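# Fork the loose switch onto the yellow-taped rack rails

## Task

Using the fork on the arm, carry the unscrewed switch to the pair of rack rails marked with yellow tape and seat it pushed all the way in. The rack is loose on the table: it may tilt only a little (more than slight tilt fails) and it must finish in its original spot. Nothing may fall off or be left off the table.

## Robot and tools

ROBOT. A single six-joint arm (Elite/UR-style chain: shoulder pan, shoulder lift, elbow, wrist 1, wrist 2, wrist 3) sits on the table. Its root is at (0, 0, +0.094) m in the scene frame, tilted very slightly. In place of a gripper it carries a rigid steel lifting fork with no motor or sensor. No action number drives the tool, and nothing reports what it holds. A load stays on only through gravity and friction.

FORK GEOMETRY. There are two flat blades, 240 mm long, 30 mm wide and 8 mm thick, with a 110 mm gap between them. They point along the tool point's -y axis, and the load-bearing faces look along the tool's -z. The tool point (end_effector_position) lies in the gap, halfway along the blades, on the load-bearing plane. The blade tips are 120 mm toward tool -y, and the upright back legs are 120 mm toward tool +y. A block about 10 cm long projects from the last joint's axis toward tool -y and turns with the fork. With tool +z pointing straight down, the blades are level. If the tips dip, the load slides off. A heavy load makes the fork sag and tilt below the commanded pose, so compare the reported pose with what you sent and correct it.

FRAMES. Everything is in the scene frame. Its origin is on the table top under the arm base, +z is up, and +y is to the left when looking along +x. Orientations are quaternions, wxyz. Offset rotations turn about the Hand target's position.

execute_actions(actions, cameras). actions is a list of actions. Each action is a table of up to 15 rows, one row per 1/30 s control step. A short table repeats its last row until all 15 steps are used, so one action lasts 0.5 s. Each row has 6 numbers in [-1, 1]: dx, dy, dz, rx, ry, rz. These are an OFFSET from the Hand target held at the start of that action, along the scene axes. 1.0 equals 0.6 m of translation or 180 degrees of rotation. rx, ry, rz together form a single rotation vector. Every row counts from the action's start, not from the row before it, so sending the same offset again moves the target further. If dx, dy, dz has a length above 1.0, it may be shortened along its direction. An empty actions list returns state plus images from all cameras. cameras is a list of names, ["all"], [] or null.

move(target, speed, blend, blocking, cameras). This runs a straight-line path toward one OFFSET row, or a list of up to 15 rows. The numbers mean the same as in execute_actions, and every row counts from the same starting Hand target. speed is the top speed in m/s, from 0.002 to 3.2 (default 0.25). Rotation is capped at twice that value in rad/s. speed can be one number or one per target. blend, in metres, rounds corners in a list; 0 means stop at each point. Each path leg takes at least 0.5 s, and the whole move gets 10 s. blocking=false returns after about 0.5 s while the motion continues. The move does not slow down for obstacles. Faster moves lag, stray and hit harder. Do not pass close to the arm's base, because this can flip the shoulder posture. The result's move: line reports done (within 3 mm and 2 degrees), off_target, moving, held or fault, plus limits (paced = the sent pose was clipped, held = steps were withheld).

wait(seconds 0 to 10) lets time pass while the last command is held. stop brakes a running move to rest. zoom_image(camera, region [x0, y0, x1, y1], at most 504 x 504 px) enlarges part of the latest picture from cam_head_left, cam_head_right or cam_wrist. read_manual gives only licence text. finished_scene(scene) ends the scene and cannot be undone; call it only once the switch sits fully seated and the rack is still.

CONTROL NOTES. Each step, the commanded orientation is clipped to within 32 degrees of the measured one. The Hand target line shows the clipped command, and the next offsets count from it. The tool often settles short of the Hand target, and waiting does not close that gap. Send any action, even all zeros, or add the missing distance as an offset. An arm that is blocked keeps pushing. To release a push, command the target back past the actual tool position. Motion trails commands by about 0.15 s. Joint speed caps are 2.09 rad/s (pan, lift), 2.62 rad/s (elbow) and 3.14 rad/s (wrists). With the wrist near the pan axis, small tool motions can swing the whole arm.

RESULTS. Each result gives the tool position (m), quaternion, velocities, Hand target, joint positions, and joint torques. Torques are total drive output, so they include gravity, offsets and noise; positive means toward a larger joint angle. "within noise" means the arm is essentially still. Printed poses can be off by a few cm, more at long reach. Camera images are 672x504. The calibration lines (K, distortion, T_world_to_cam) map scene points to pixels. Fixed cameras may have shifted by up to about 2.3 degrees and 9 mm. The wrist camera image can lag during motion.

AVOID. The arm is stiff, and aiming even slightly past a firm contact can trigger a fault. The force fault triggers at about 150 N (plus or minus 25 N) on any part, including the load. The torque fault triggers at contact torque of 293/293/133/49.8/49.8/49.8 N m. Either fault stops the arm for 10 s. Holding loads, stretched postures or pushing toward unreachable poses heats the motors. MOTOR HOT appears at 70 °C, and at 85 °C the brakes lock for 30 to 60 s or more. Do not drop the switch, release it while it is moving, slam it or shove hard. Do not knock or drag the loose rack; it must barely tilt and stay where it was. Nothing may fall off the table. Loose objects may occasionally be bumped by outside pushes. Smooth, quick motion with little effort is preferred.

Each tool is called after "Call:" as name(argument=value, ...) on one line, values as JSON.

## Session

Call:
execute_actions(actions=[])

Call:
zoom_image(camera="cam_head_right", region=[280, 70, 490, 280])

Call:
zoom_image(camera="cam_head_left", region=[280, 70, 490, 280])

Scene clock: 0.00 s.
end_effector_position=(+0.3721, -0.1179, +0.2683) end_effector_quat_wxyz=(-0.171, +0.978, -0.115, +0.012)
Joint positions: [1.982 -1.736 2.436 -1.964 -1.402 0.575]
Joint velocities: within noise
Joint torques (N m): no reading
Hand target: +0.3721, -0.1179, +0.2683; -0.171, +0.978, -0.115, +0.012
camera_calibration:
cam_wrist: T_world_to_cam=[[0.971635, -0.232132, -0.0451733, -0.367249], [-0.231942, -0.972683, 0.00947392, -0.159603], [-0.0461385, 0.00127239, -0.998934, 0.379723], [0, 0, 0, 1]] pos_world=[0.337333, -0.240977, 0.364241]

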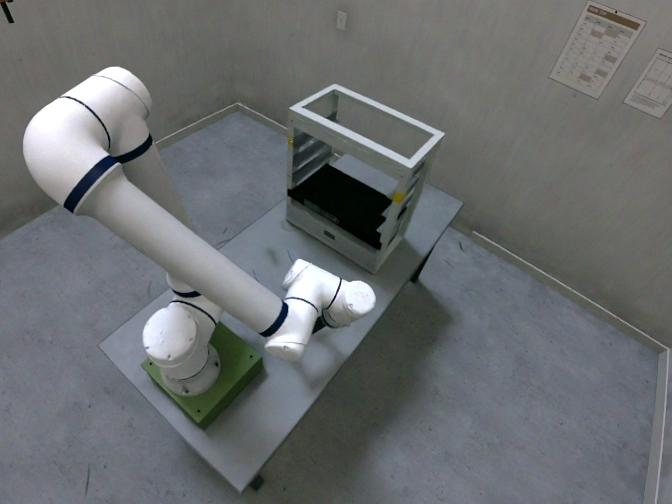

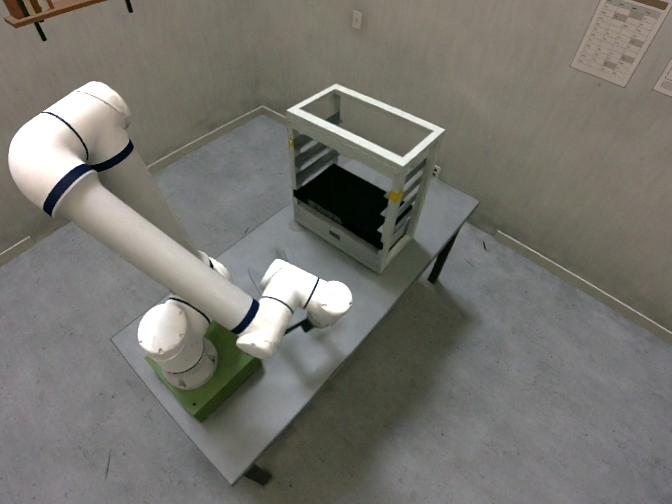

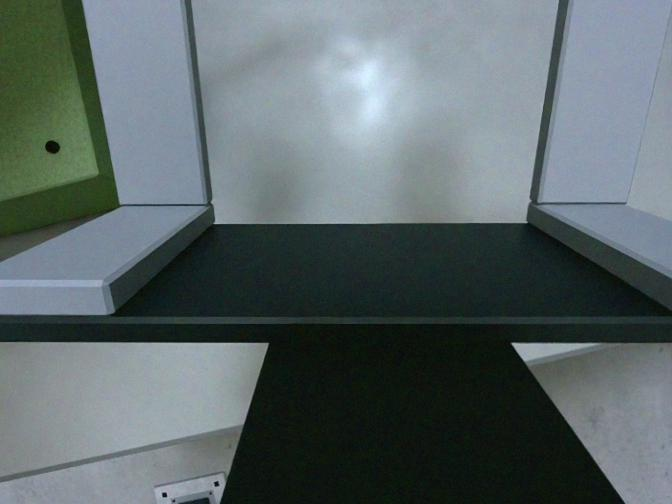

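Scaled by 2.400.

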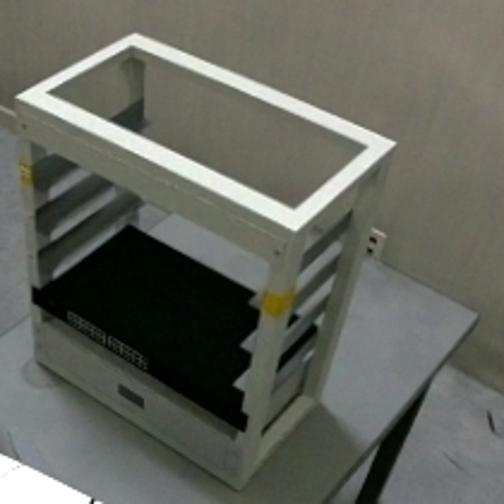

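Scaled by 2.400.

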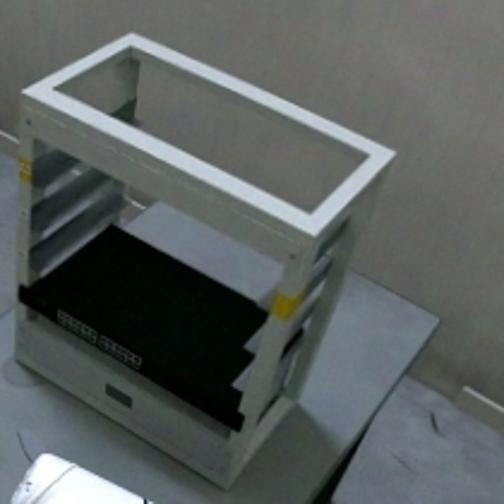

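Call:
move(target=[0.2132, 0.1, 0.3028, -0.0784, 0.0879, -0.4124], speed=0.5, cameras=[])

Call:
move(target=[0.08, -0.1, -0.07, 0, -0.4, 0], speed=0.5, cameras=["all"])

Scene clock: 26.17 s.
end_effector_position=(+0.5000, -0.0579, +0.4500) end_effector_quat_wxyz=(+0.000, +0.717, -0.697, +0.000)
Joint positions: [2.498 -2.213 2.278 -1.622 -1.573 2.424]
Joint torques (N m): [9.01 15.45 -101.67 -5.14 -1.34 3.46]
Hand target: +0.5000, -0.0579, +0.4500; +0.000, +0.717, -0.697, +0.000
Off the commanded pose: 0.000 m, 0 deg.
move: done
No camera images: "cameras" was empty.

Scene clock: 27.80 s.
end_effector_position=(+0.5283, -0.0969, +0.4240) end_effector_quat_wxyz=(-0.264, +0.657, -0.648, +0.280)
Joint positions: [1.933 -2.519 2.801 -2.163 -0.846 1.996]
Joint torques (N m): [8.83 9.76 -99.99 -5.8 3.67 3.57]
Hand target: +0.5283, -0.0969, +0.4240; -0.264, +0.657, -0.649, +0.280 (not the last commanded pose)
Off the commanded pose: 0.033 m, 27 deg.
move: held (a check stopped the path); limits=held
pose unreachable: on one or more control steps of this call, first in action 0 (counted from 0), an arm could not follow its commanded pose, so it was not sent that pose on those steps. It may still have moved: this result reports where it is.
cause: moving toward the commanded pose would bring two parts of the arm too close to each other (joints 3 (elbow) and 4 (wrist 1) lie between them).
camera_calibration:
cam_wrist: T_world_to_cam=[[0.0122001, -0.999919, -0.00361821, -0.0922688], [-0.906387, -0.00953069, -0.422341, 0.528341], [0.422272, 0.00843212, -0.90643, 0.256462], [0, 0, 0, 1]] pos_world=[0.37171, -0.0893884, 0.455271]

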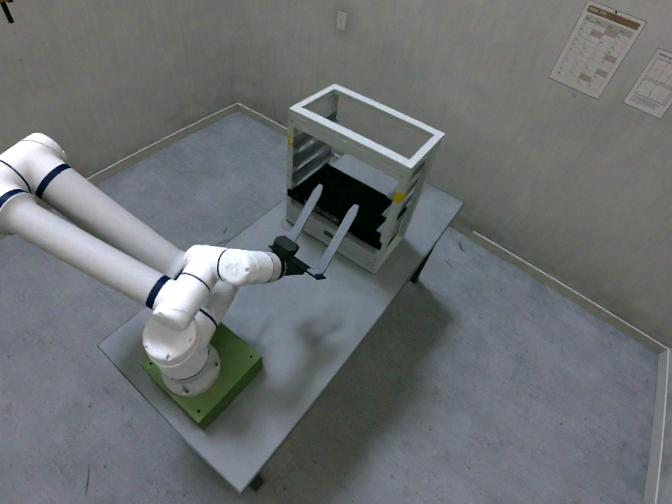

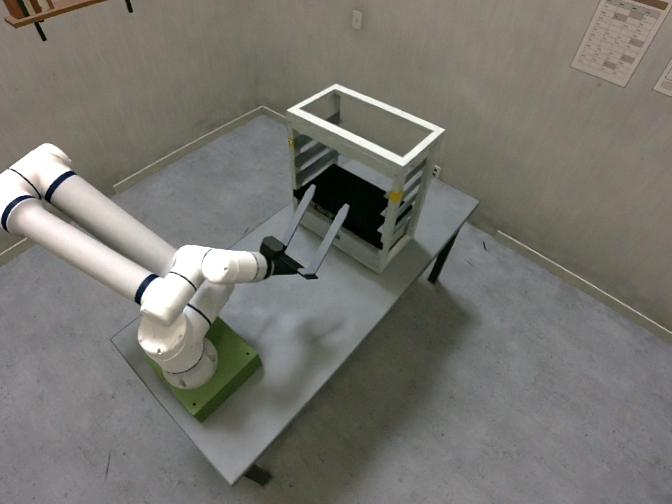

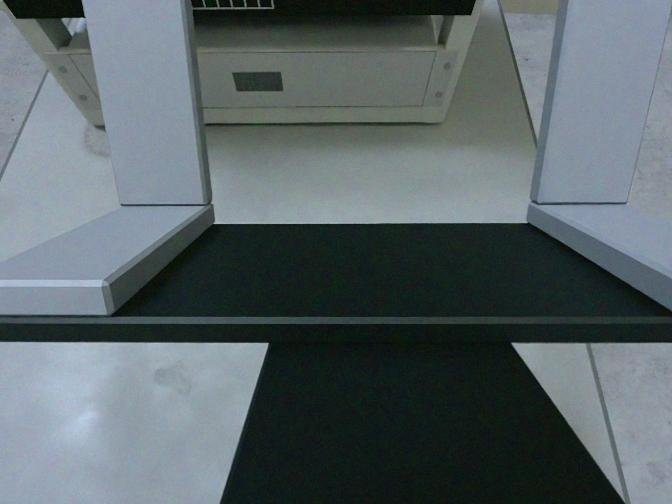

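Call:
move(target=[[-0.047, 0.16, 0.0, 0.005, 0.2506, 0.002],[0.1278, 0.1923, -0.465, 0.005, 0.2506, 0.002]], speed=0.35, blend=[0.05, 0], cameras=["cam_head_left","cam_head_right"])

Call:
zoom_image(camera="cam_head_right", region=[240, 120, 420, 300])

Call:
zoom_image(camera="cam_head_left", region=[240, 120, 420, 300])

Scene clock: 54.03 s.
end_effector_position=(+0.6049, +0.0185, +0.1451) end_effector_quat_wxyz=(-0.001, +0.714, -0.700, +0.001)
Joint positions: [2.82 -1.611 2.564 -2.511 -1.567 2.755]
Joint torques (N m): [9.94 -21.22 -69.83 -10.3 -1.55 3.27]
Hand target: +0.6050, +0.0185, +0.1450; -0.001, +0.714, -0.700, +0.001
Off the commanded pose: 0.000 m, 0 deg.
move: done
Images, in order (width x height): cam_head_left 672x504, cam_head_right 672x504.

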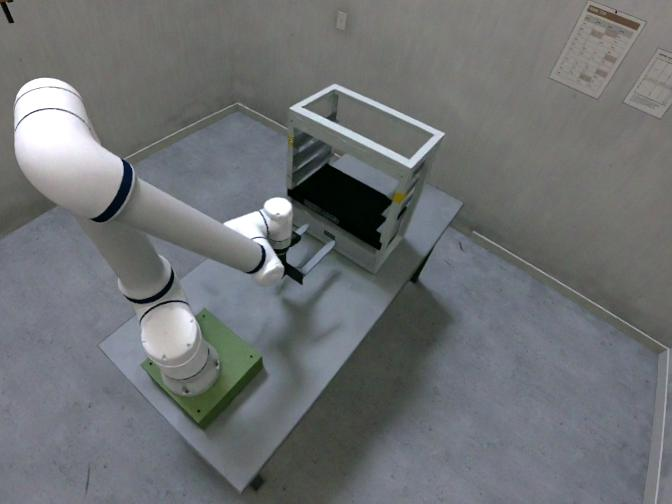

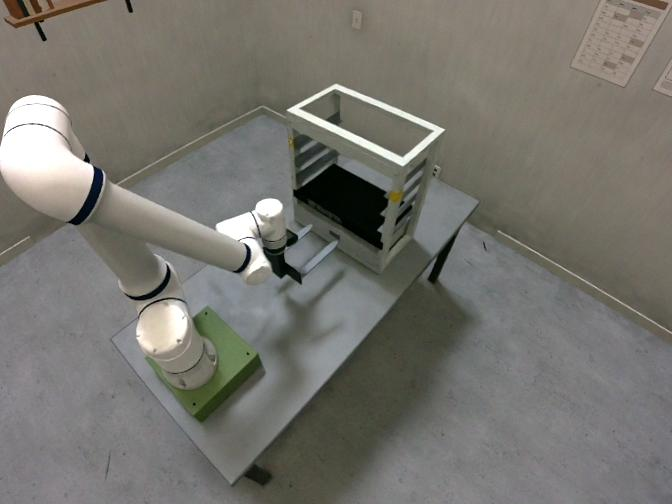

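Scaled by 2.800.

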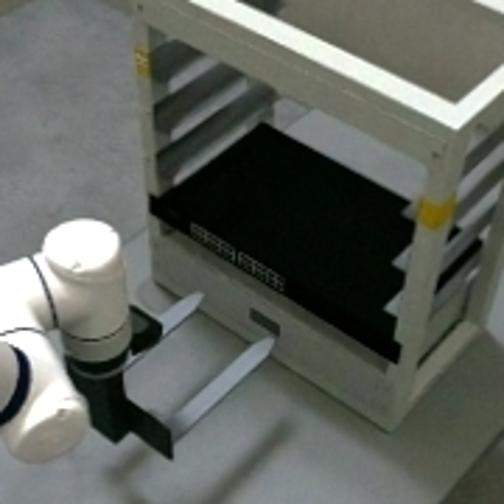

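Scaled by 2.800.

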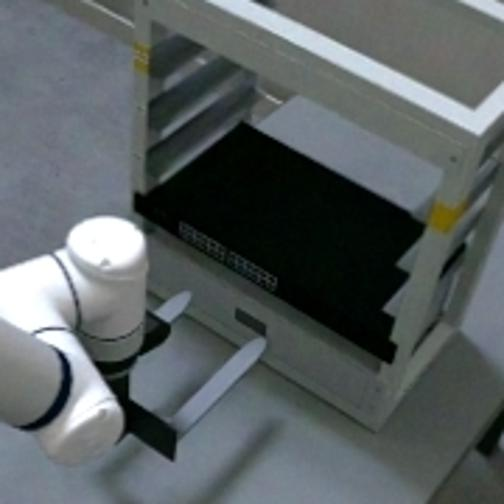

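Call:
move(target=[0.35, 0.0067, 0.0033, 0, 0, 0], speed=0.12, cameras=["cam_head_left","cam_head_right"])

Call:
zoom_image(camera="cam_head_right", region=[260, 120, 420, 280])

Call:
zoom_image(camera="cam_head_left", region=[260, 120, 420, 280])

Scene clock: 63.40 s.
end_effector_position=(+0.8148, +0.0225, +0.1470) end_effector_quat_wxyz=(-0.001, +0.714, -0.700, +0.001)
Joint positions: [2.945 -1.294 2.183 -2.448 -1.566 2.88]
Joint torques (N m): [10.66 -61.31 -72.9 -5.54 -0.89 3.4]
Hand target: +0.8150, +0.0225, +0.1470; -0.001, +0.714, -0.700, +0.001
Off the commanded pose: 0.000 m, 0 deg.
move: done
Images, in order (width x height): cam_head_left 672x504, cam_head_right 672x504.

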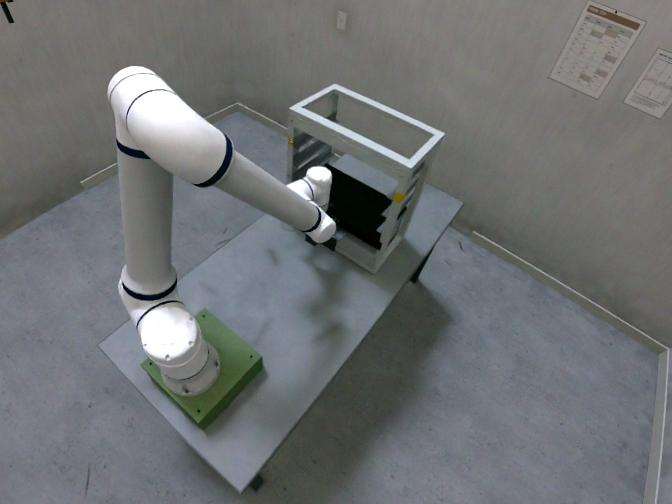

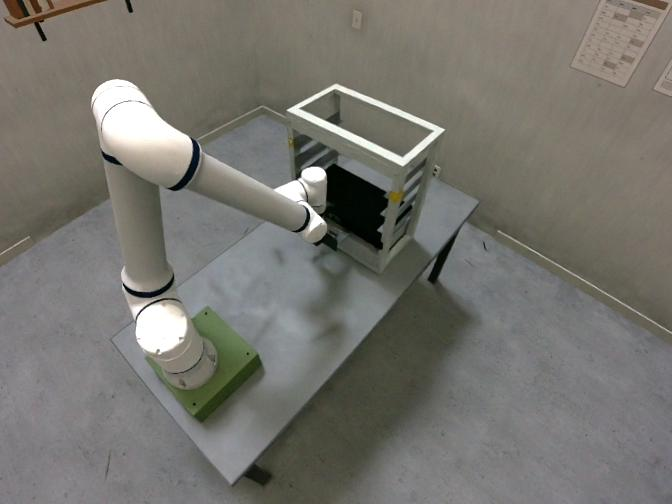

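Scaled by 3.150.

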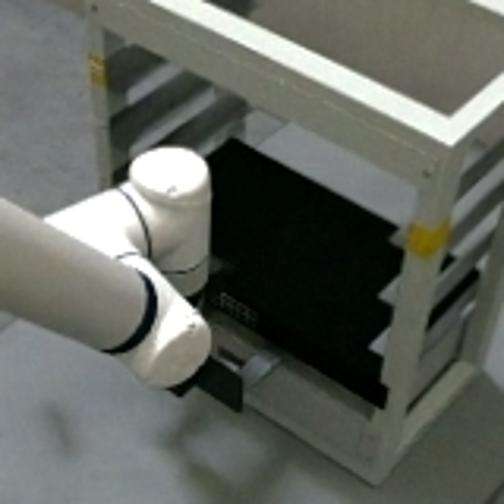

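Scaled by 3.150.

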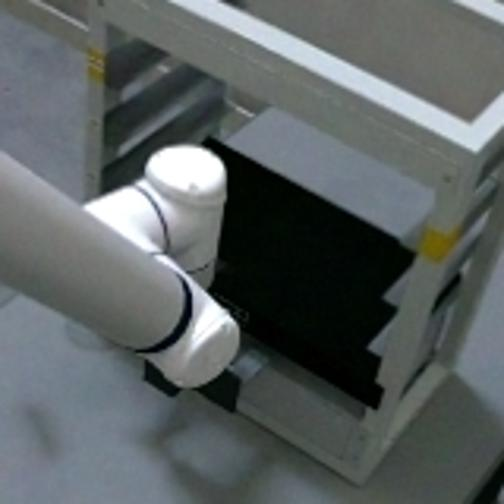

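Call:
move(target=[[0, 0, 0.025, 0, 0, 0],[0, 0, 0.0583, 0, 0, 0]], speed=[0.05, 0.02])

Call:
move(target=[0, 0, 0.0067, 0, 0, 0], speed=0.02, cameras=["cam_head_left","cam_head_right"])

Call:
zoom_image(camera="cam_head_right", region=[260, 120, 420, 280])

Call:
zoom_image(camera="cam_head_left", region=[260, 120, 420, 280])

Scene clock: 69.03 s.
end_effector_position=(+0.8150, +0.0225, +0.1817) end_effector_quat_wxyz=(-0.001, +0.714, -0.700, +0.001)
Joint positions: [2.945 -1.345 2.162 -2.376 -1.566 2.88]
Joint torques (N m): [-22.07 -121.67 -114.87 -20.12 3.6 -2.21]
Hand target: +0.8150, +0.0225, +0.1820; -0.001, +0.714, -0.700, +0.001
Off the commanded pose: 0.000 m, 0 deg.
move: done

Scene clock: 69.73 s.
end_effector_position=(+0.8150, +0.0225, +0.1858) end_effector_quat_wxyz=(-0.001, +0.714, -0.700, +0.001)
Joint positions: [2.945 -1.351 2.159 -2.367 -1.566 2.88]
Joint torques (N m): [-22.69 -122.17 -116.29 -19.82 3.59 -2.33]
Hand target: +0.8150, +0.0225, +0.1860; -0.001, +0.714, -0.700, +0.001
Off the commanded pose: 0.000 m, 0 deg.
move: done
Images, in order (width x height): cam_head_left 672x504, cam_head_right 672x504.

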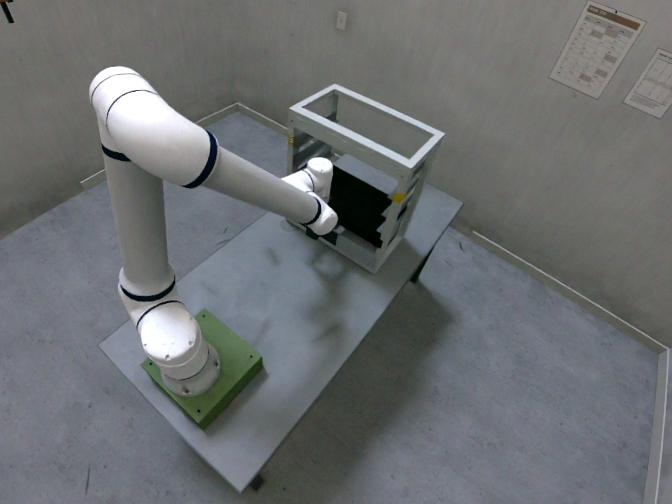

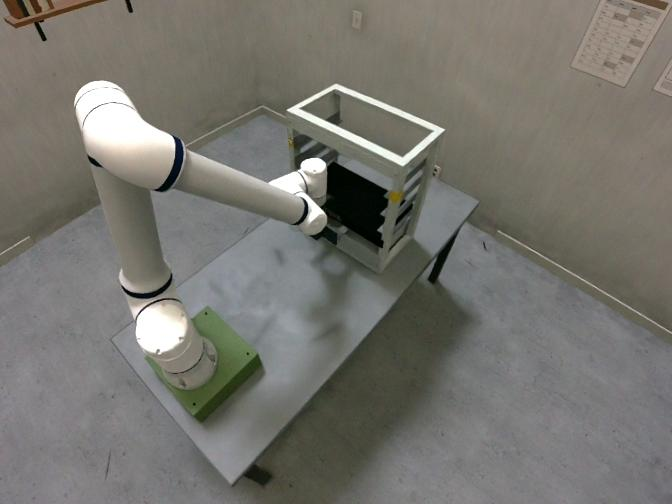

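Scaled by 3.150.

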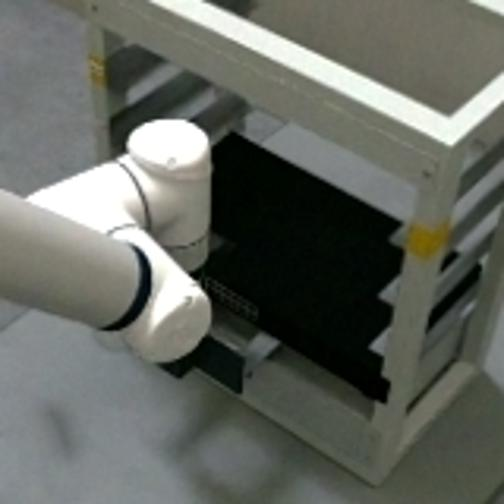

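Scaled by 3.150.

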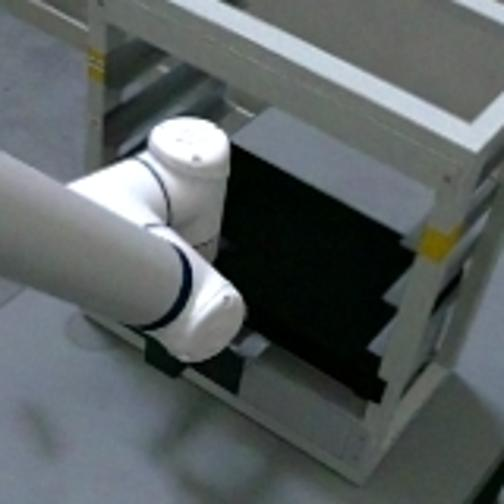

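Call:
move(target=[-0.5, -0.0096, 0, 0, 0, 0], speed=0.1, cameras=["cam_head_left","cam_head_right"])

Call:
zoom_image(camera="cam_head_right", region=[240, 120, 420, 300])

Call:
zoom_image(camera="cam_head_left", region=[240, 120, 420, 300])

Scene clock: 76.10 s.
end_effector_position=(+0.5151, +0.0167, +0.1860) end_effector_quat_wxyz=(-0.001, +0.714, -0.700, +0.001)
Joint positions: [2.718 -1.927 2.667 -2.299 -1.569 2.653]
Joint torques (N m): [-22.06 -49.09 -95.54 -19.43 5.71 -2.38]
Hand target: +0.5150, +0.0167, +0.1860; -0.001, +0.714, -0.700, +0.001
Off the commanded pose: 0.000 m, 0 deg.
move: done
Images, in order (width x height): cam_head_left 672x504, cam_head_right 672x504.

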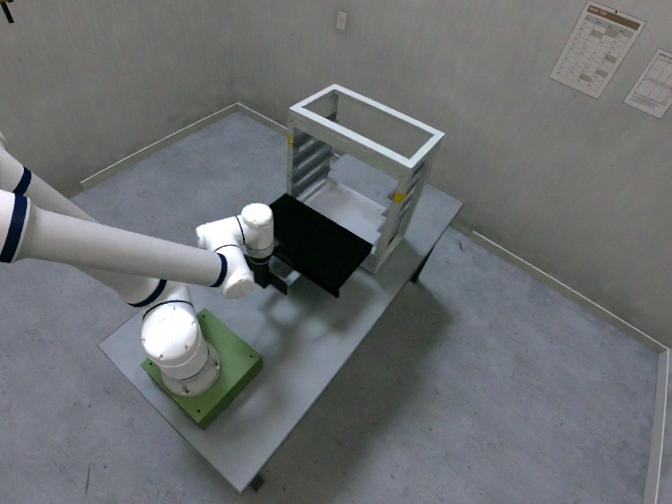

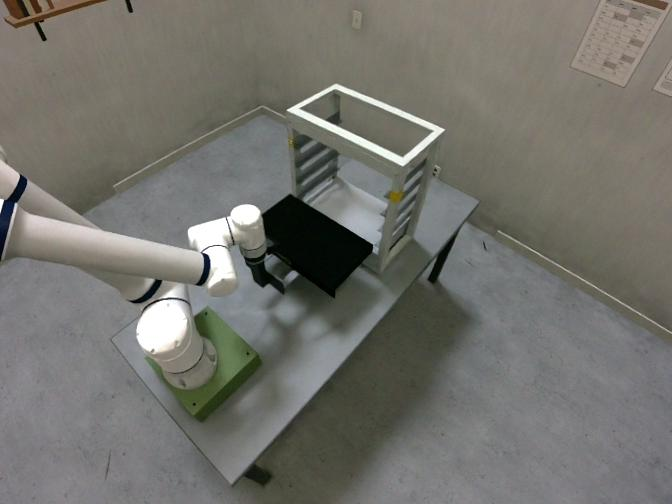

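Scaled by 2.800.

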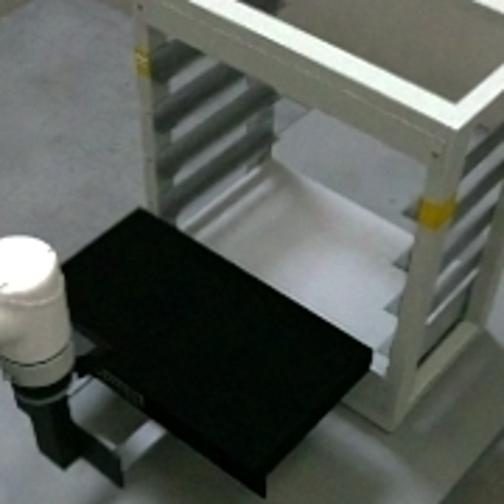

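Scaled by 2.800.

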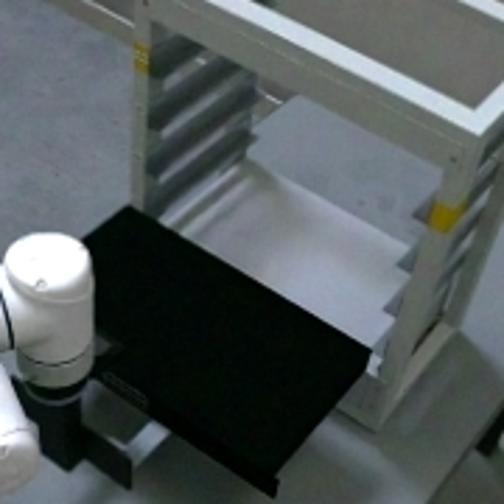

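Call:
zoom_image(camera="cam_head_right", region=[320, 220, 400, 300])

Call:
zoom_image(camera="cam_head_left", region=[320, 220, 400, 300])

Call:
zoom_image(camera="cam_head_right", region=[270, 130, 330, 210])

Call:
zoom_image(camera="cam_head_left", region=[270, 130, 330, 210])

Call:
zoom_image(camera="cam_head_right", region=[370, 170, 430, 230])

Call:
zoom_image(camera="cam_head_left", region=[370, 170, 430, 230])

Scaled by 6.300.

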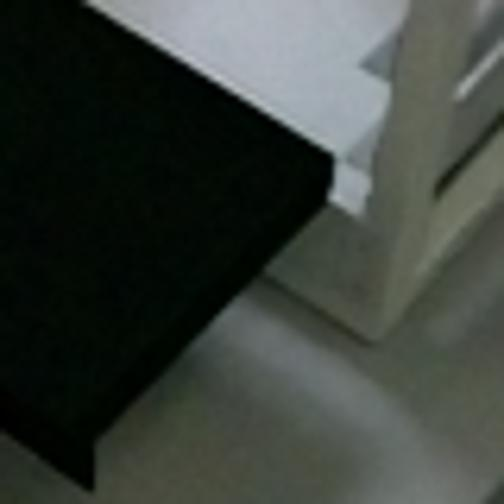

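Scaled by 6.300.

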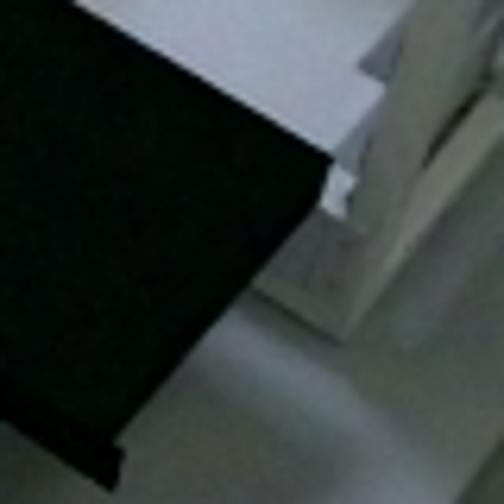

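Scaled by 6.300.

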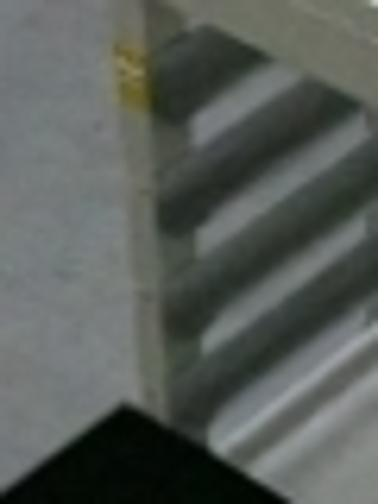

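Scaled by 6.300.

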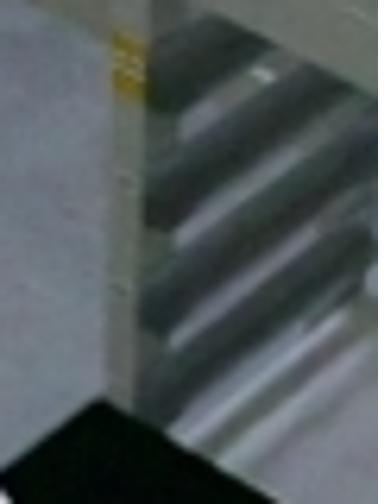

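Scaled by 8.400.

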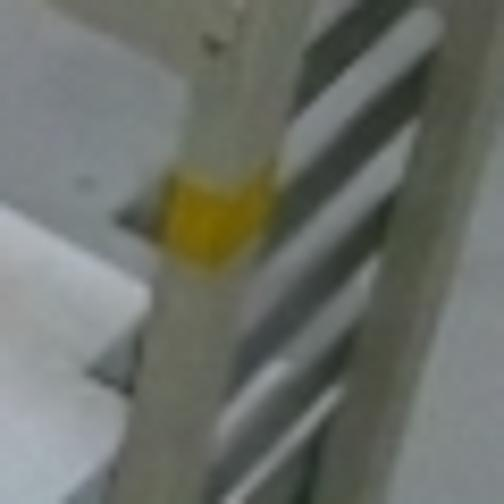

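Scaled by 8.400.

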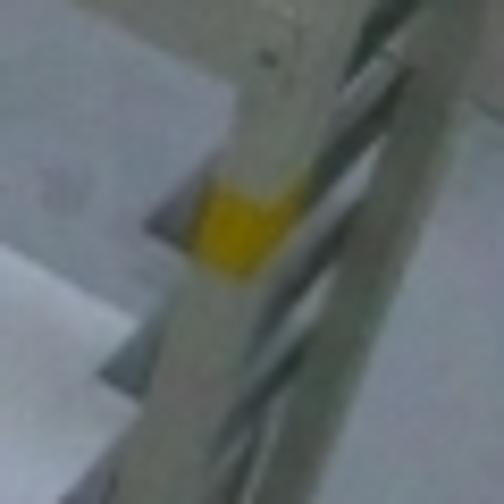

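Call:
move(target=[[0, 0.0033, 0.4445, 0, 0, 0],[0.1333, 0.0074, 0.4445, 0, 0, 0]], speed=[0.12, 0.06], cameras=["cam_head_left","cam_head_right"])

Call:
zoom_image(camera="cam_head_right", region=[260, 100, 420, 260])

Call:
zoom_image(camera="cam_head_left", region=[260, 100, 420, 260])

Call:
zoom_image(camera="cam_head_right", region=[350, 170, 420, 240])

Call:
zoom_image(camera="cam_head_left", region=[350, 170, 420, 240])

Scene clock: 109.50 s.
end_effector_position=(+0.5948, +0.0212, +0.4527) end_effector_quat_wxyz=(-0.001, +0.714, -0.700, +0.001)
Joint positions: [2.816 -2.012 2.187 -1.733 -1.567 2.751]
Joint torques (N m): [8.86 -28.14 -147.08 -24.46 2.88 3.39]
Hand target: +0.5950, +0.0212, +0.4527; -0.001, +0.714, -0.700, +0.001
Off the commanded pose: 0.000 m, 0 deg.
move: done
Images, in order (width x height): cam_head_left 672x504, cam_head_right 672x504.

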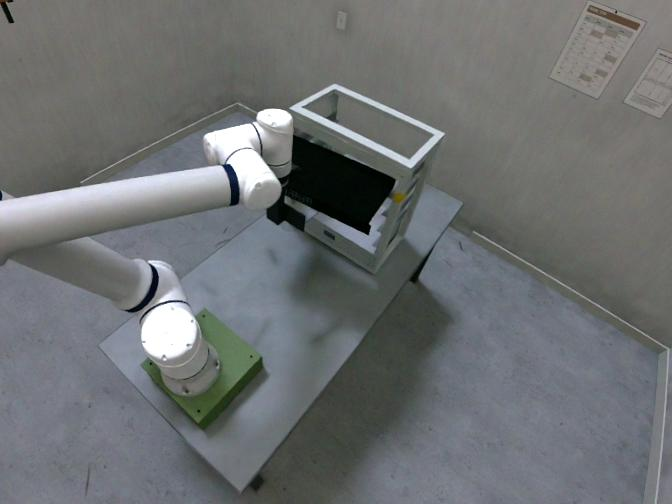

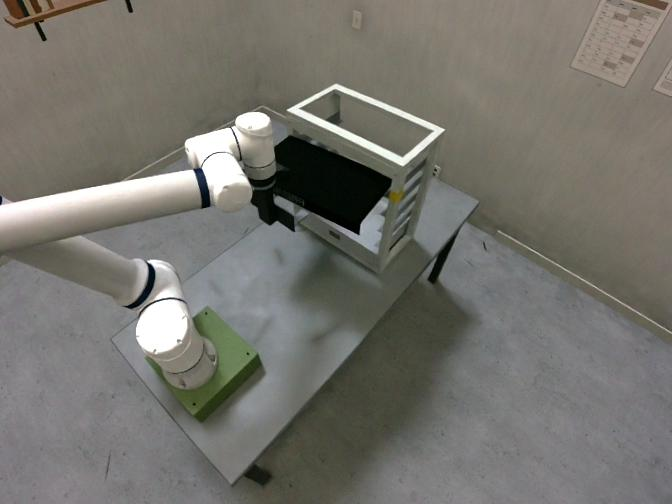

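Scaled by 3.150.

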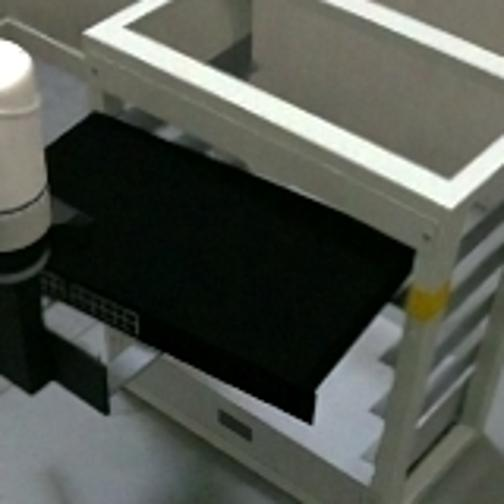

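Scaled by 3.150.

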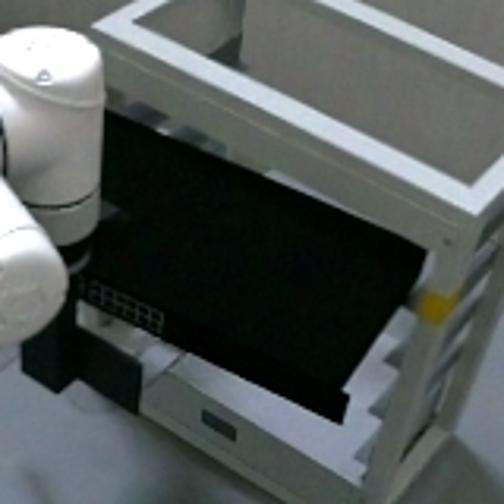

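Scaled by 7.200.

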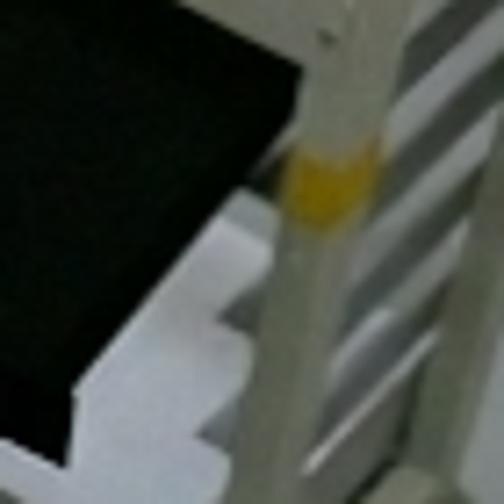

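Scaled by 7.200.

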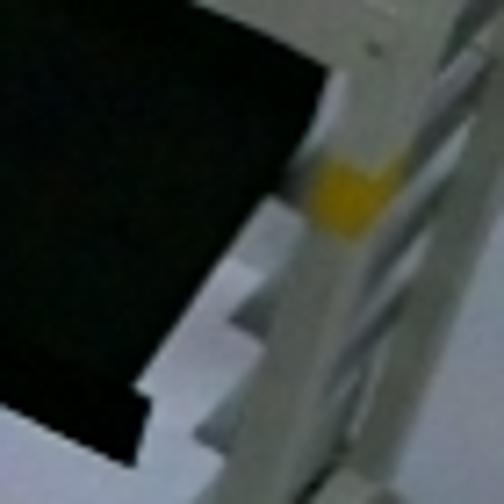

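Call:
zoom_image(camera="cam_head_right", region=[270, 110, 330, 170])

Call:
zoom_image(camera="cam_head_right", region=[330, 160, 410, 240])

Scaled by 8.400.

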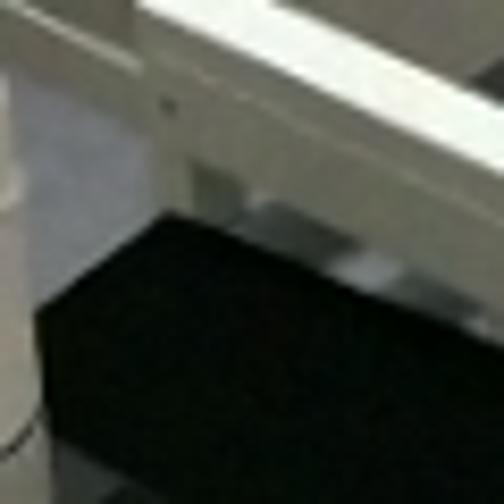

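Scaled by 6.300.

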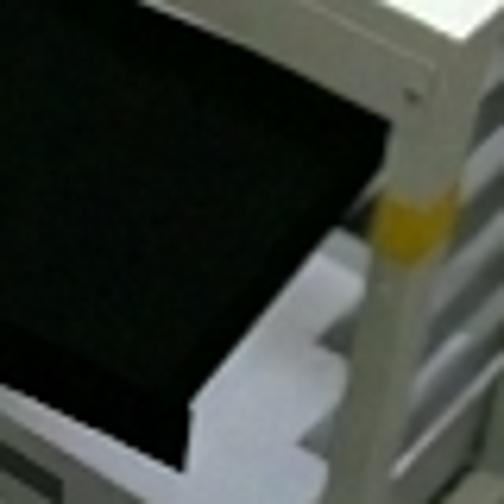

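Call:
move(target=[-0.0833, -0.0085, 0, 0, 0, -0.0256], speed=0.06, cameras=["cam_head_left","cam_head_right"])

Call:
zoom_image(camera="cam_head_right", region=[260, 110, 320, 170])

Call:
zoom_image(camera="cam_head_right", region=[330, 160, 410, 240])

Call:
zoom_image(camera="cam_head_left", region=[330, 160, 410, 240])

Call:
zoom_image(camera="cam_head_left", region=[270, 110, 330, 170])

Scene clock: 129.93 s.
end_effector_position=(+0.5451, +0.0161, +0.4527) end_effector_quat_wxyz=(-0.001, +0.685, -0.728, +0.001)
Joint positions: [2.785 -2.121 2.238 -1.675 -1.568 2.8]
Joint torques (N m): [-20.99 -46.02 -121.43 -19.57 1.93 3.53]
Hand target: +0.5450, +0.0161, +0.4527; -0.001, +0.685, -0.729, +0.001
Off the commanded pose: 0.000 m, 0 deg.
move: done
Images, in order (width x height): cam_head_left 672x504, cam_head_right 672x504.

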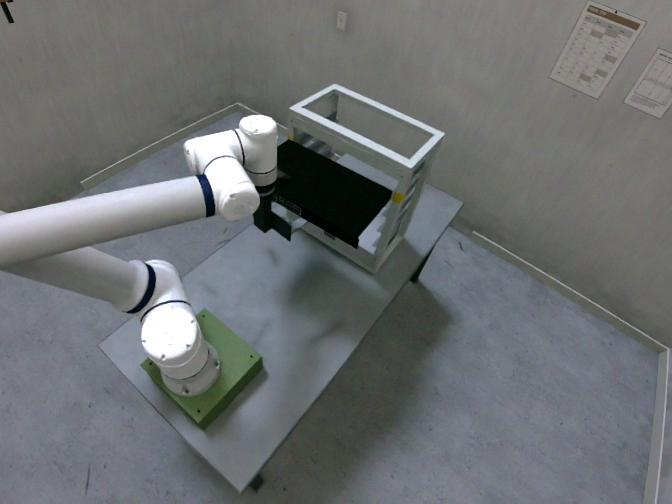

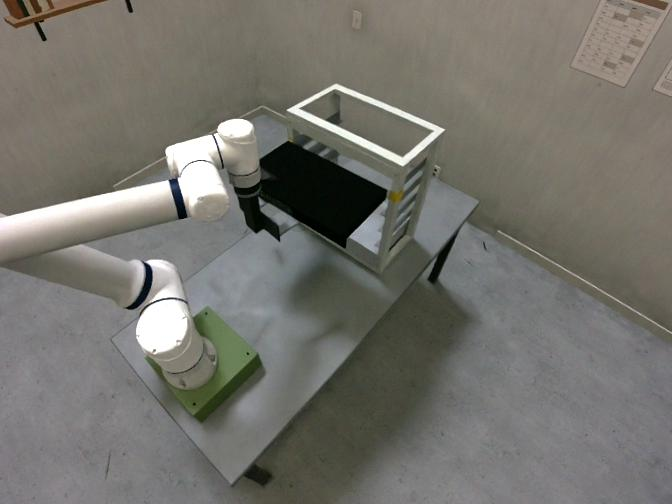

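Scaled by 8.400.

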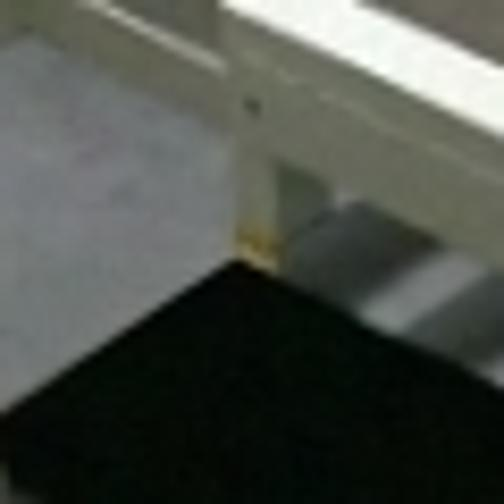

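Scaled by 6.300.

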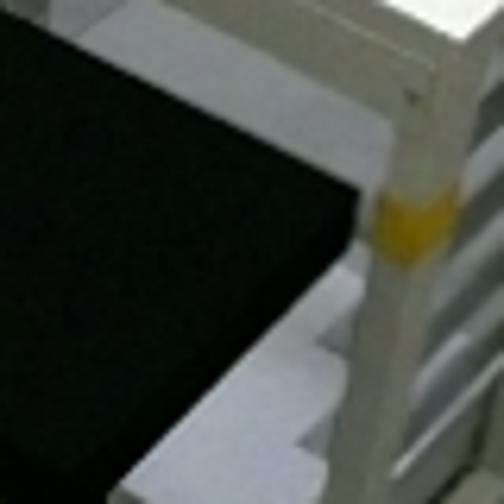

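Scaled by 6.300.

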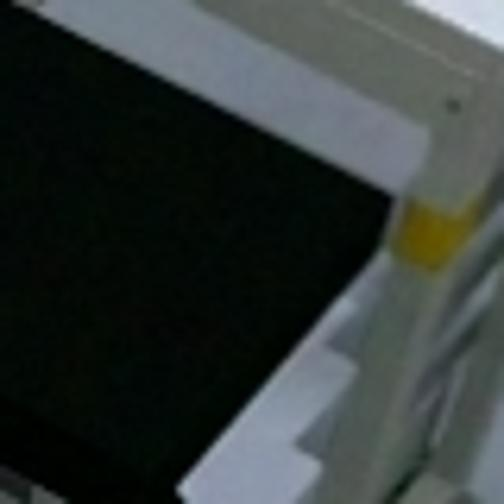

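Scaled by 8.400.

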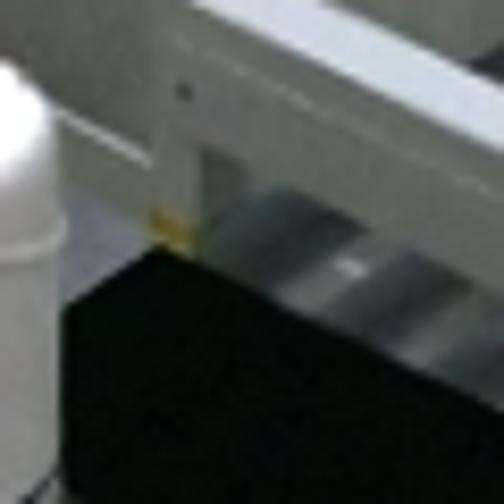

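Call:
move(target=[[0, 0.0042, 0, 0, 0, -0.0092],[0.1083, 0.0074, 0, 0, 0, -0.0092]], speed=0.05, cameras=["cam_head_left","cam_head_right"])

Call:
zoom_image(camera="cam_head_right", region=[270, 110, 330, 170])

Call:
zoom_image(camera="cam_head_right", region=[330, 160, 410, 240])

Call:
zoom_image(camera="cam_head_left", region=[330, 160, 410, 240])

Call:
zoom_image(camera="cam_head_left", region=[270, 110, 330, 170])

Scene clock: 144.40 s.
end_effector_position=(+0.6098, +0.0205, +0.4527) end_effector_quat_wxyz=(+0.001, -0.674, +0.738, -0.001)
Joint positions: [2.863 -1.978 2.168 -1.749 -1.567 2.907]
Joint torques (N m): [8.5 -32.49 -147.96 -25.31 0.77 3.34]
Hand target: +0.6100, +0.0205, +0.4527; +0.001, -0.674, +0.738, -0.001
Off the commanded pose: 0.000 m, 0 deg.
move: done
Images, in order (width x height): cam_head_left 672x504, cam_head_right 672x504.

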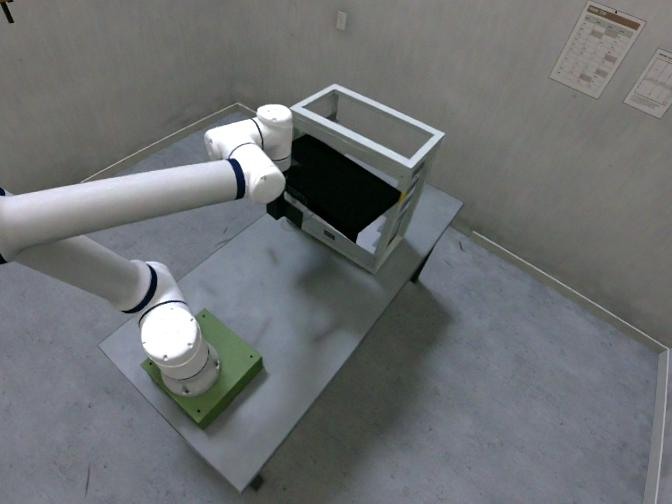

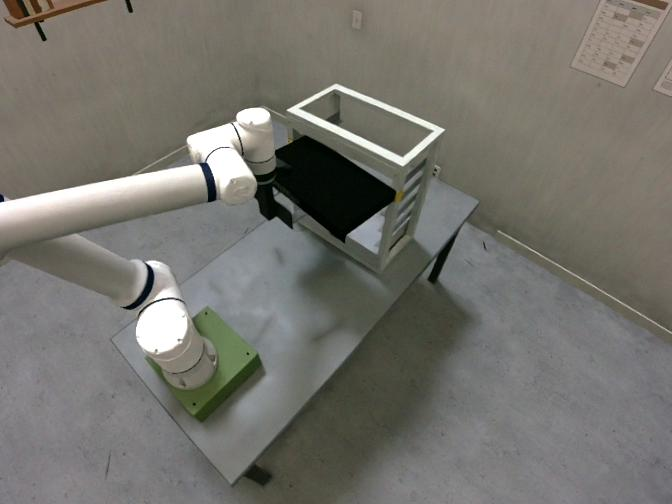

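Scaled by 8.400.

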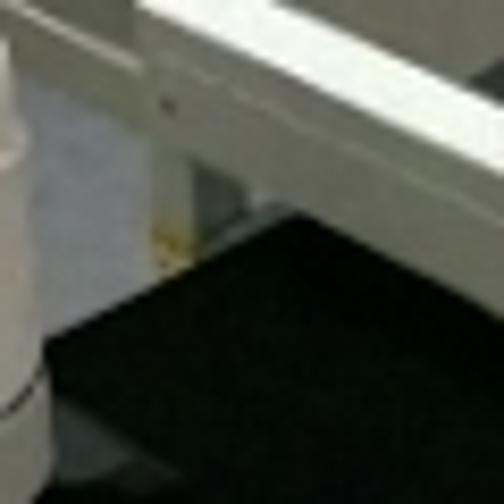

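Scaled by 6.300.

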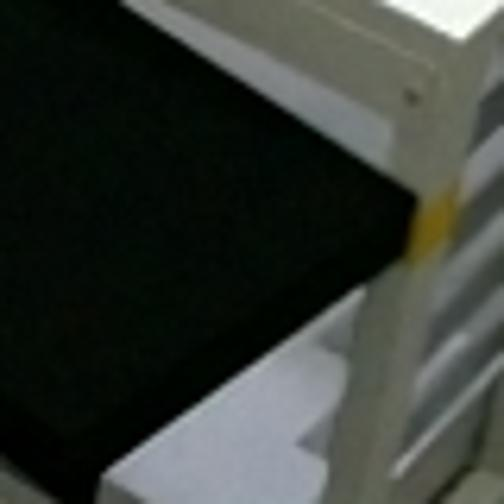

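Scaled by 6.300.

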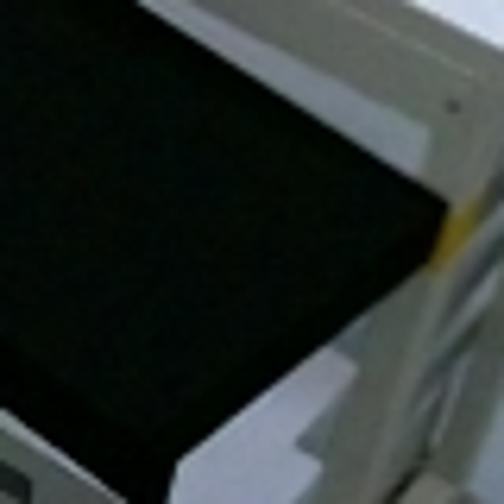

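Scaled by 8.400.

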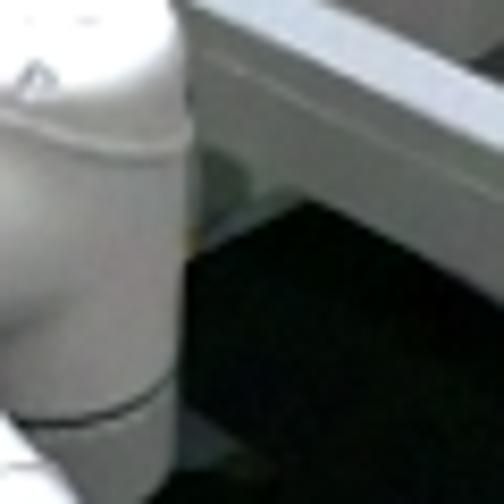

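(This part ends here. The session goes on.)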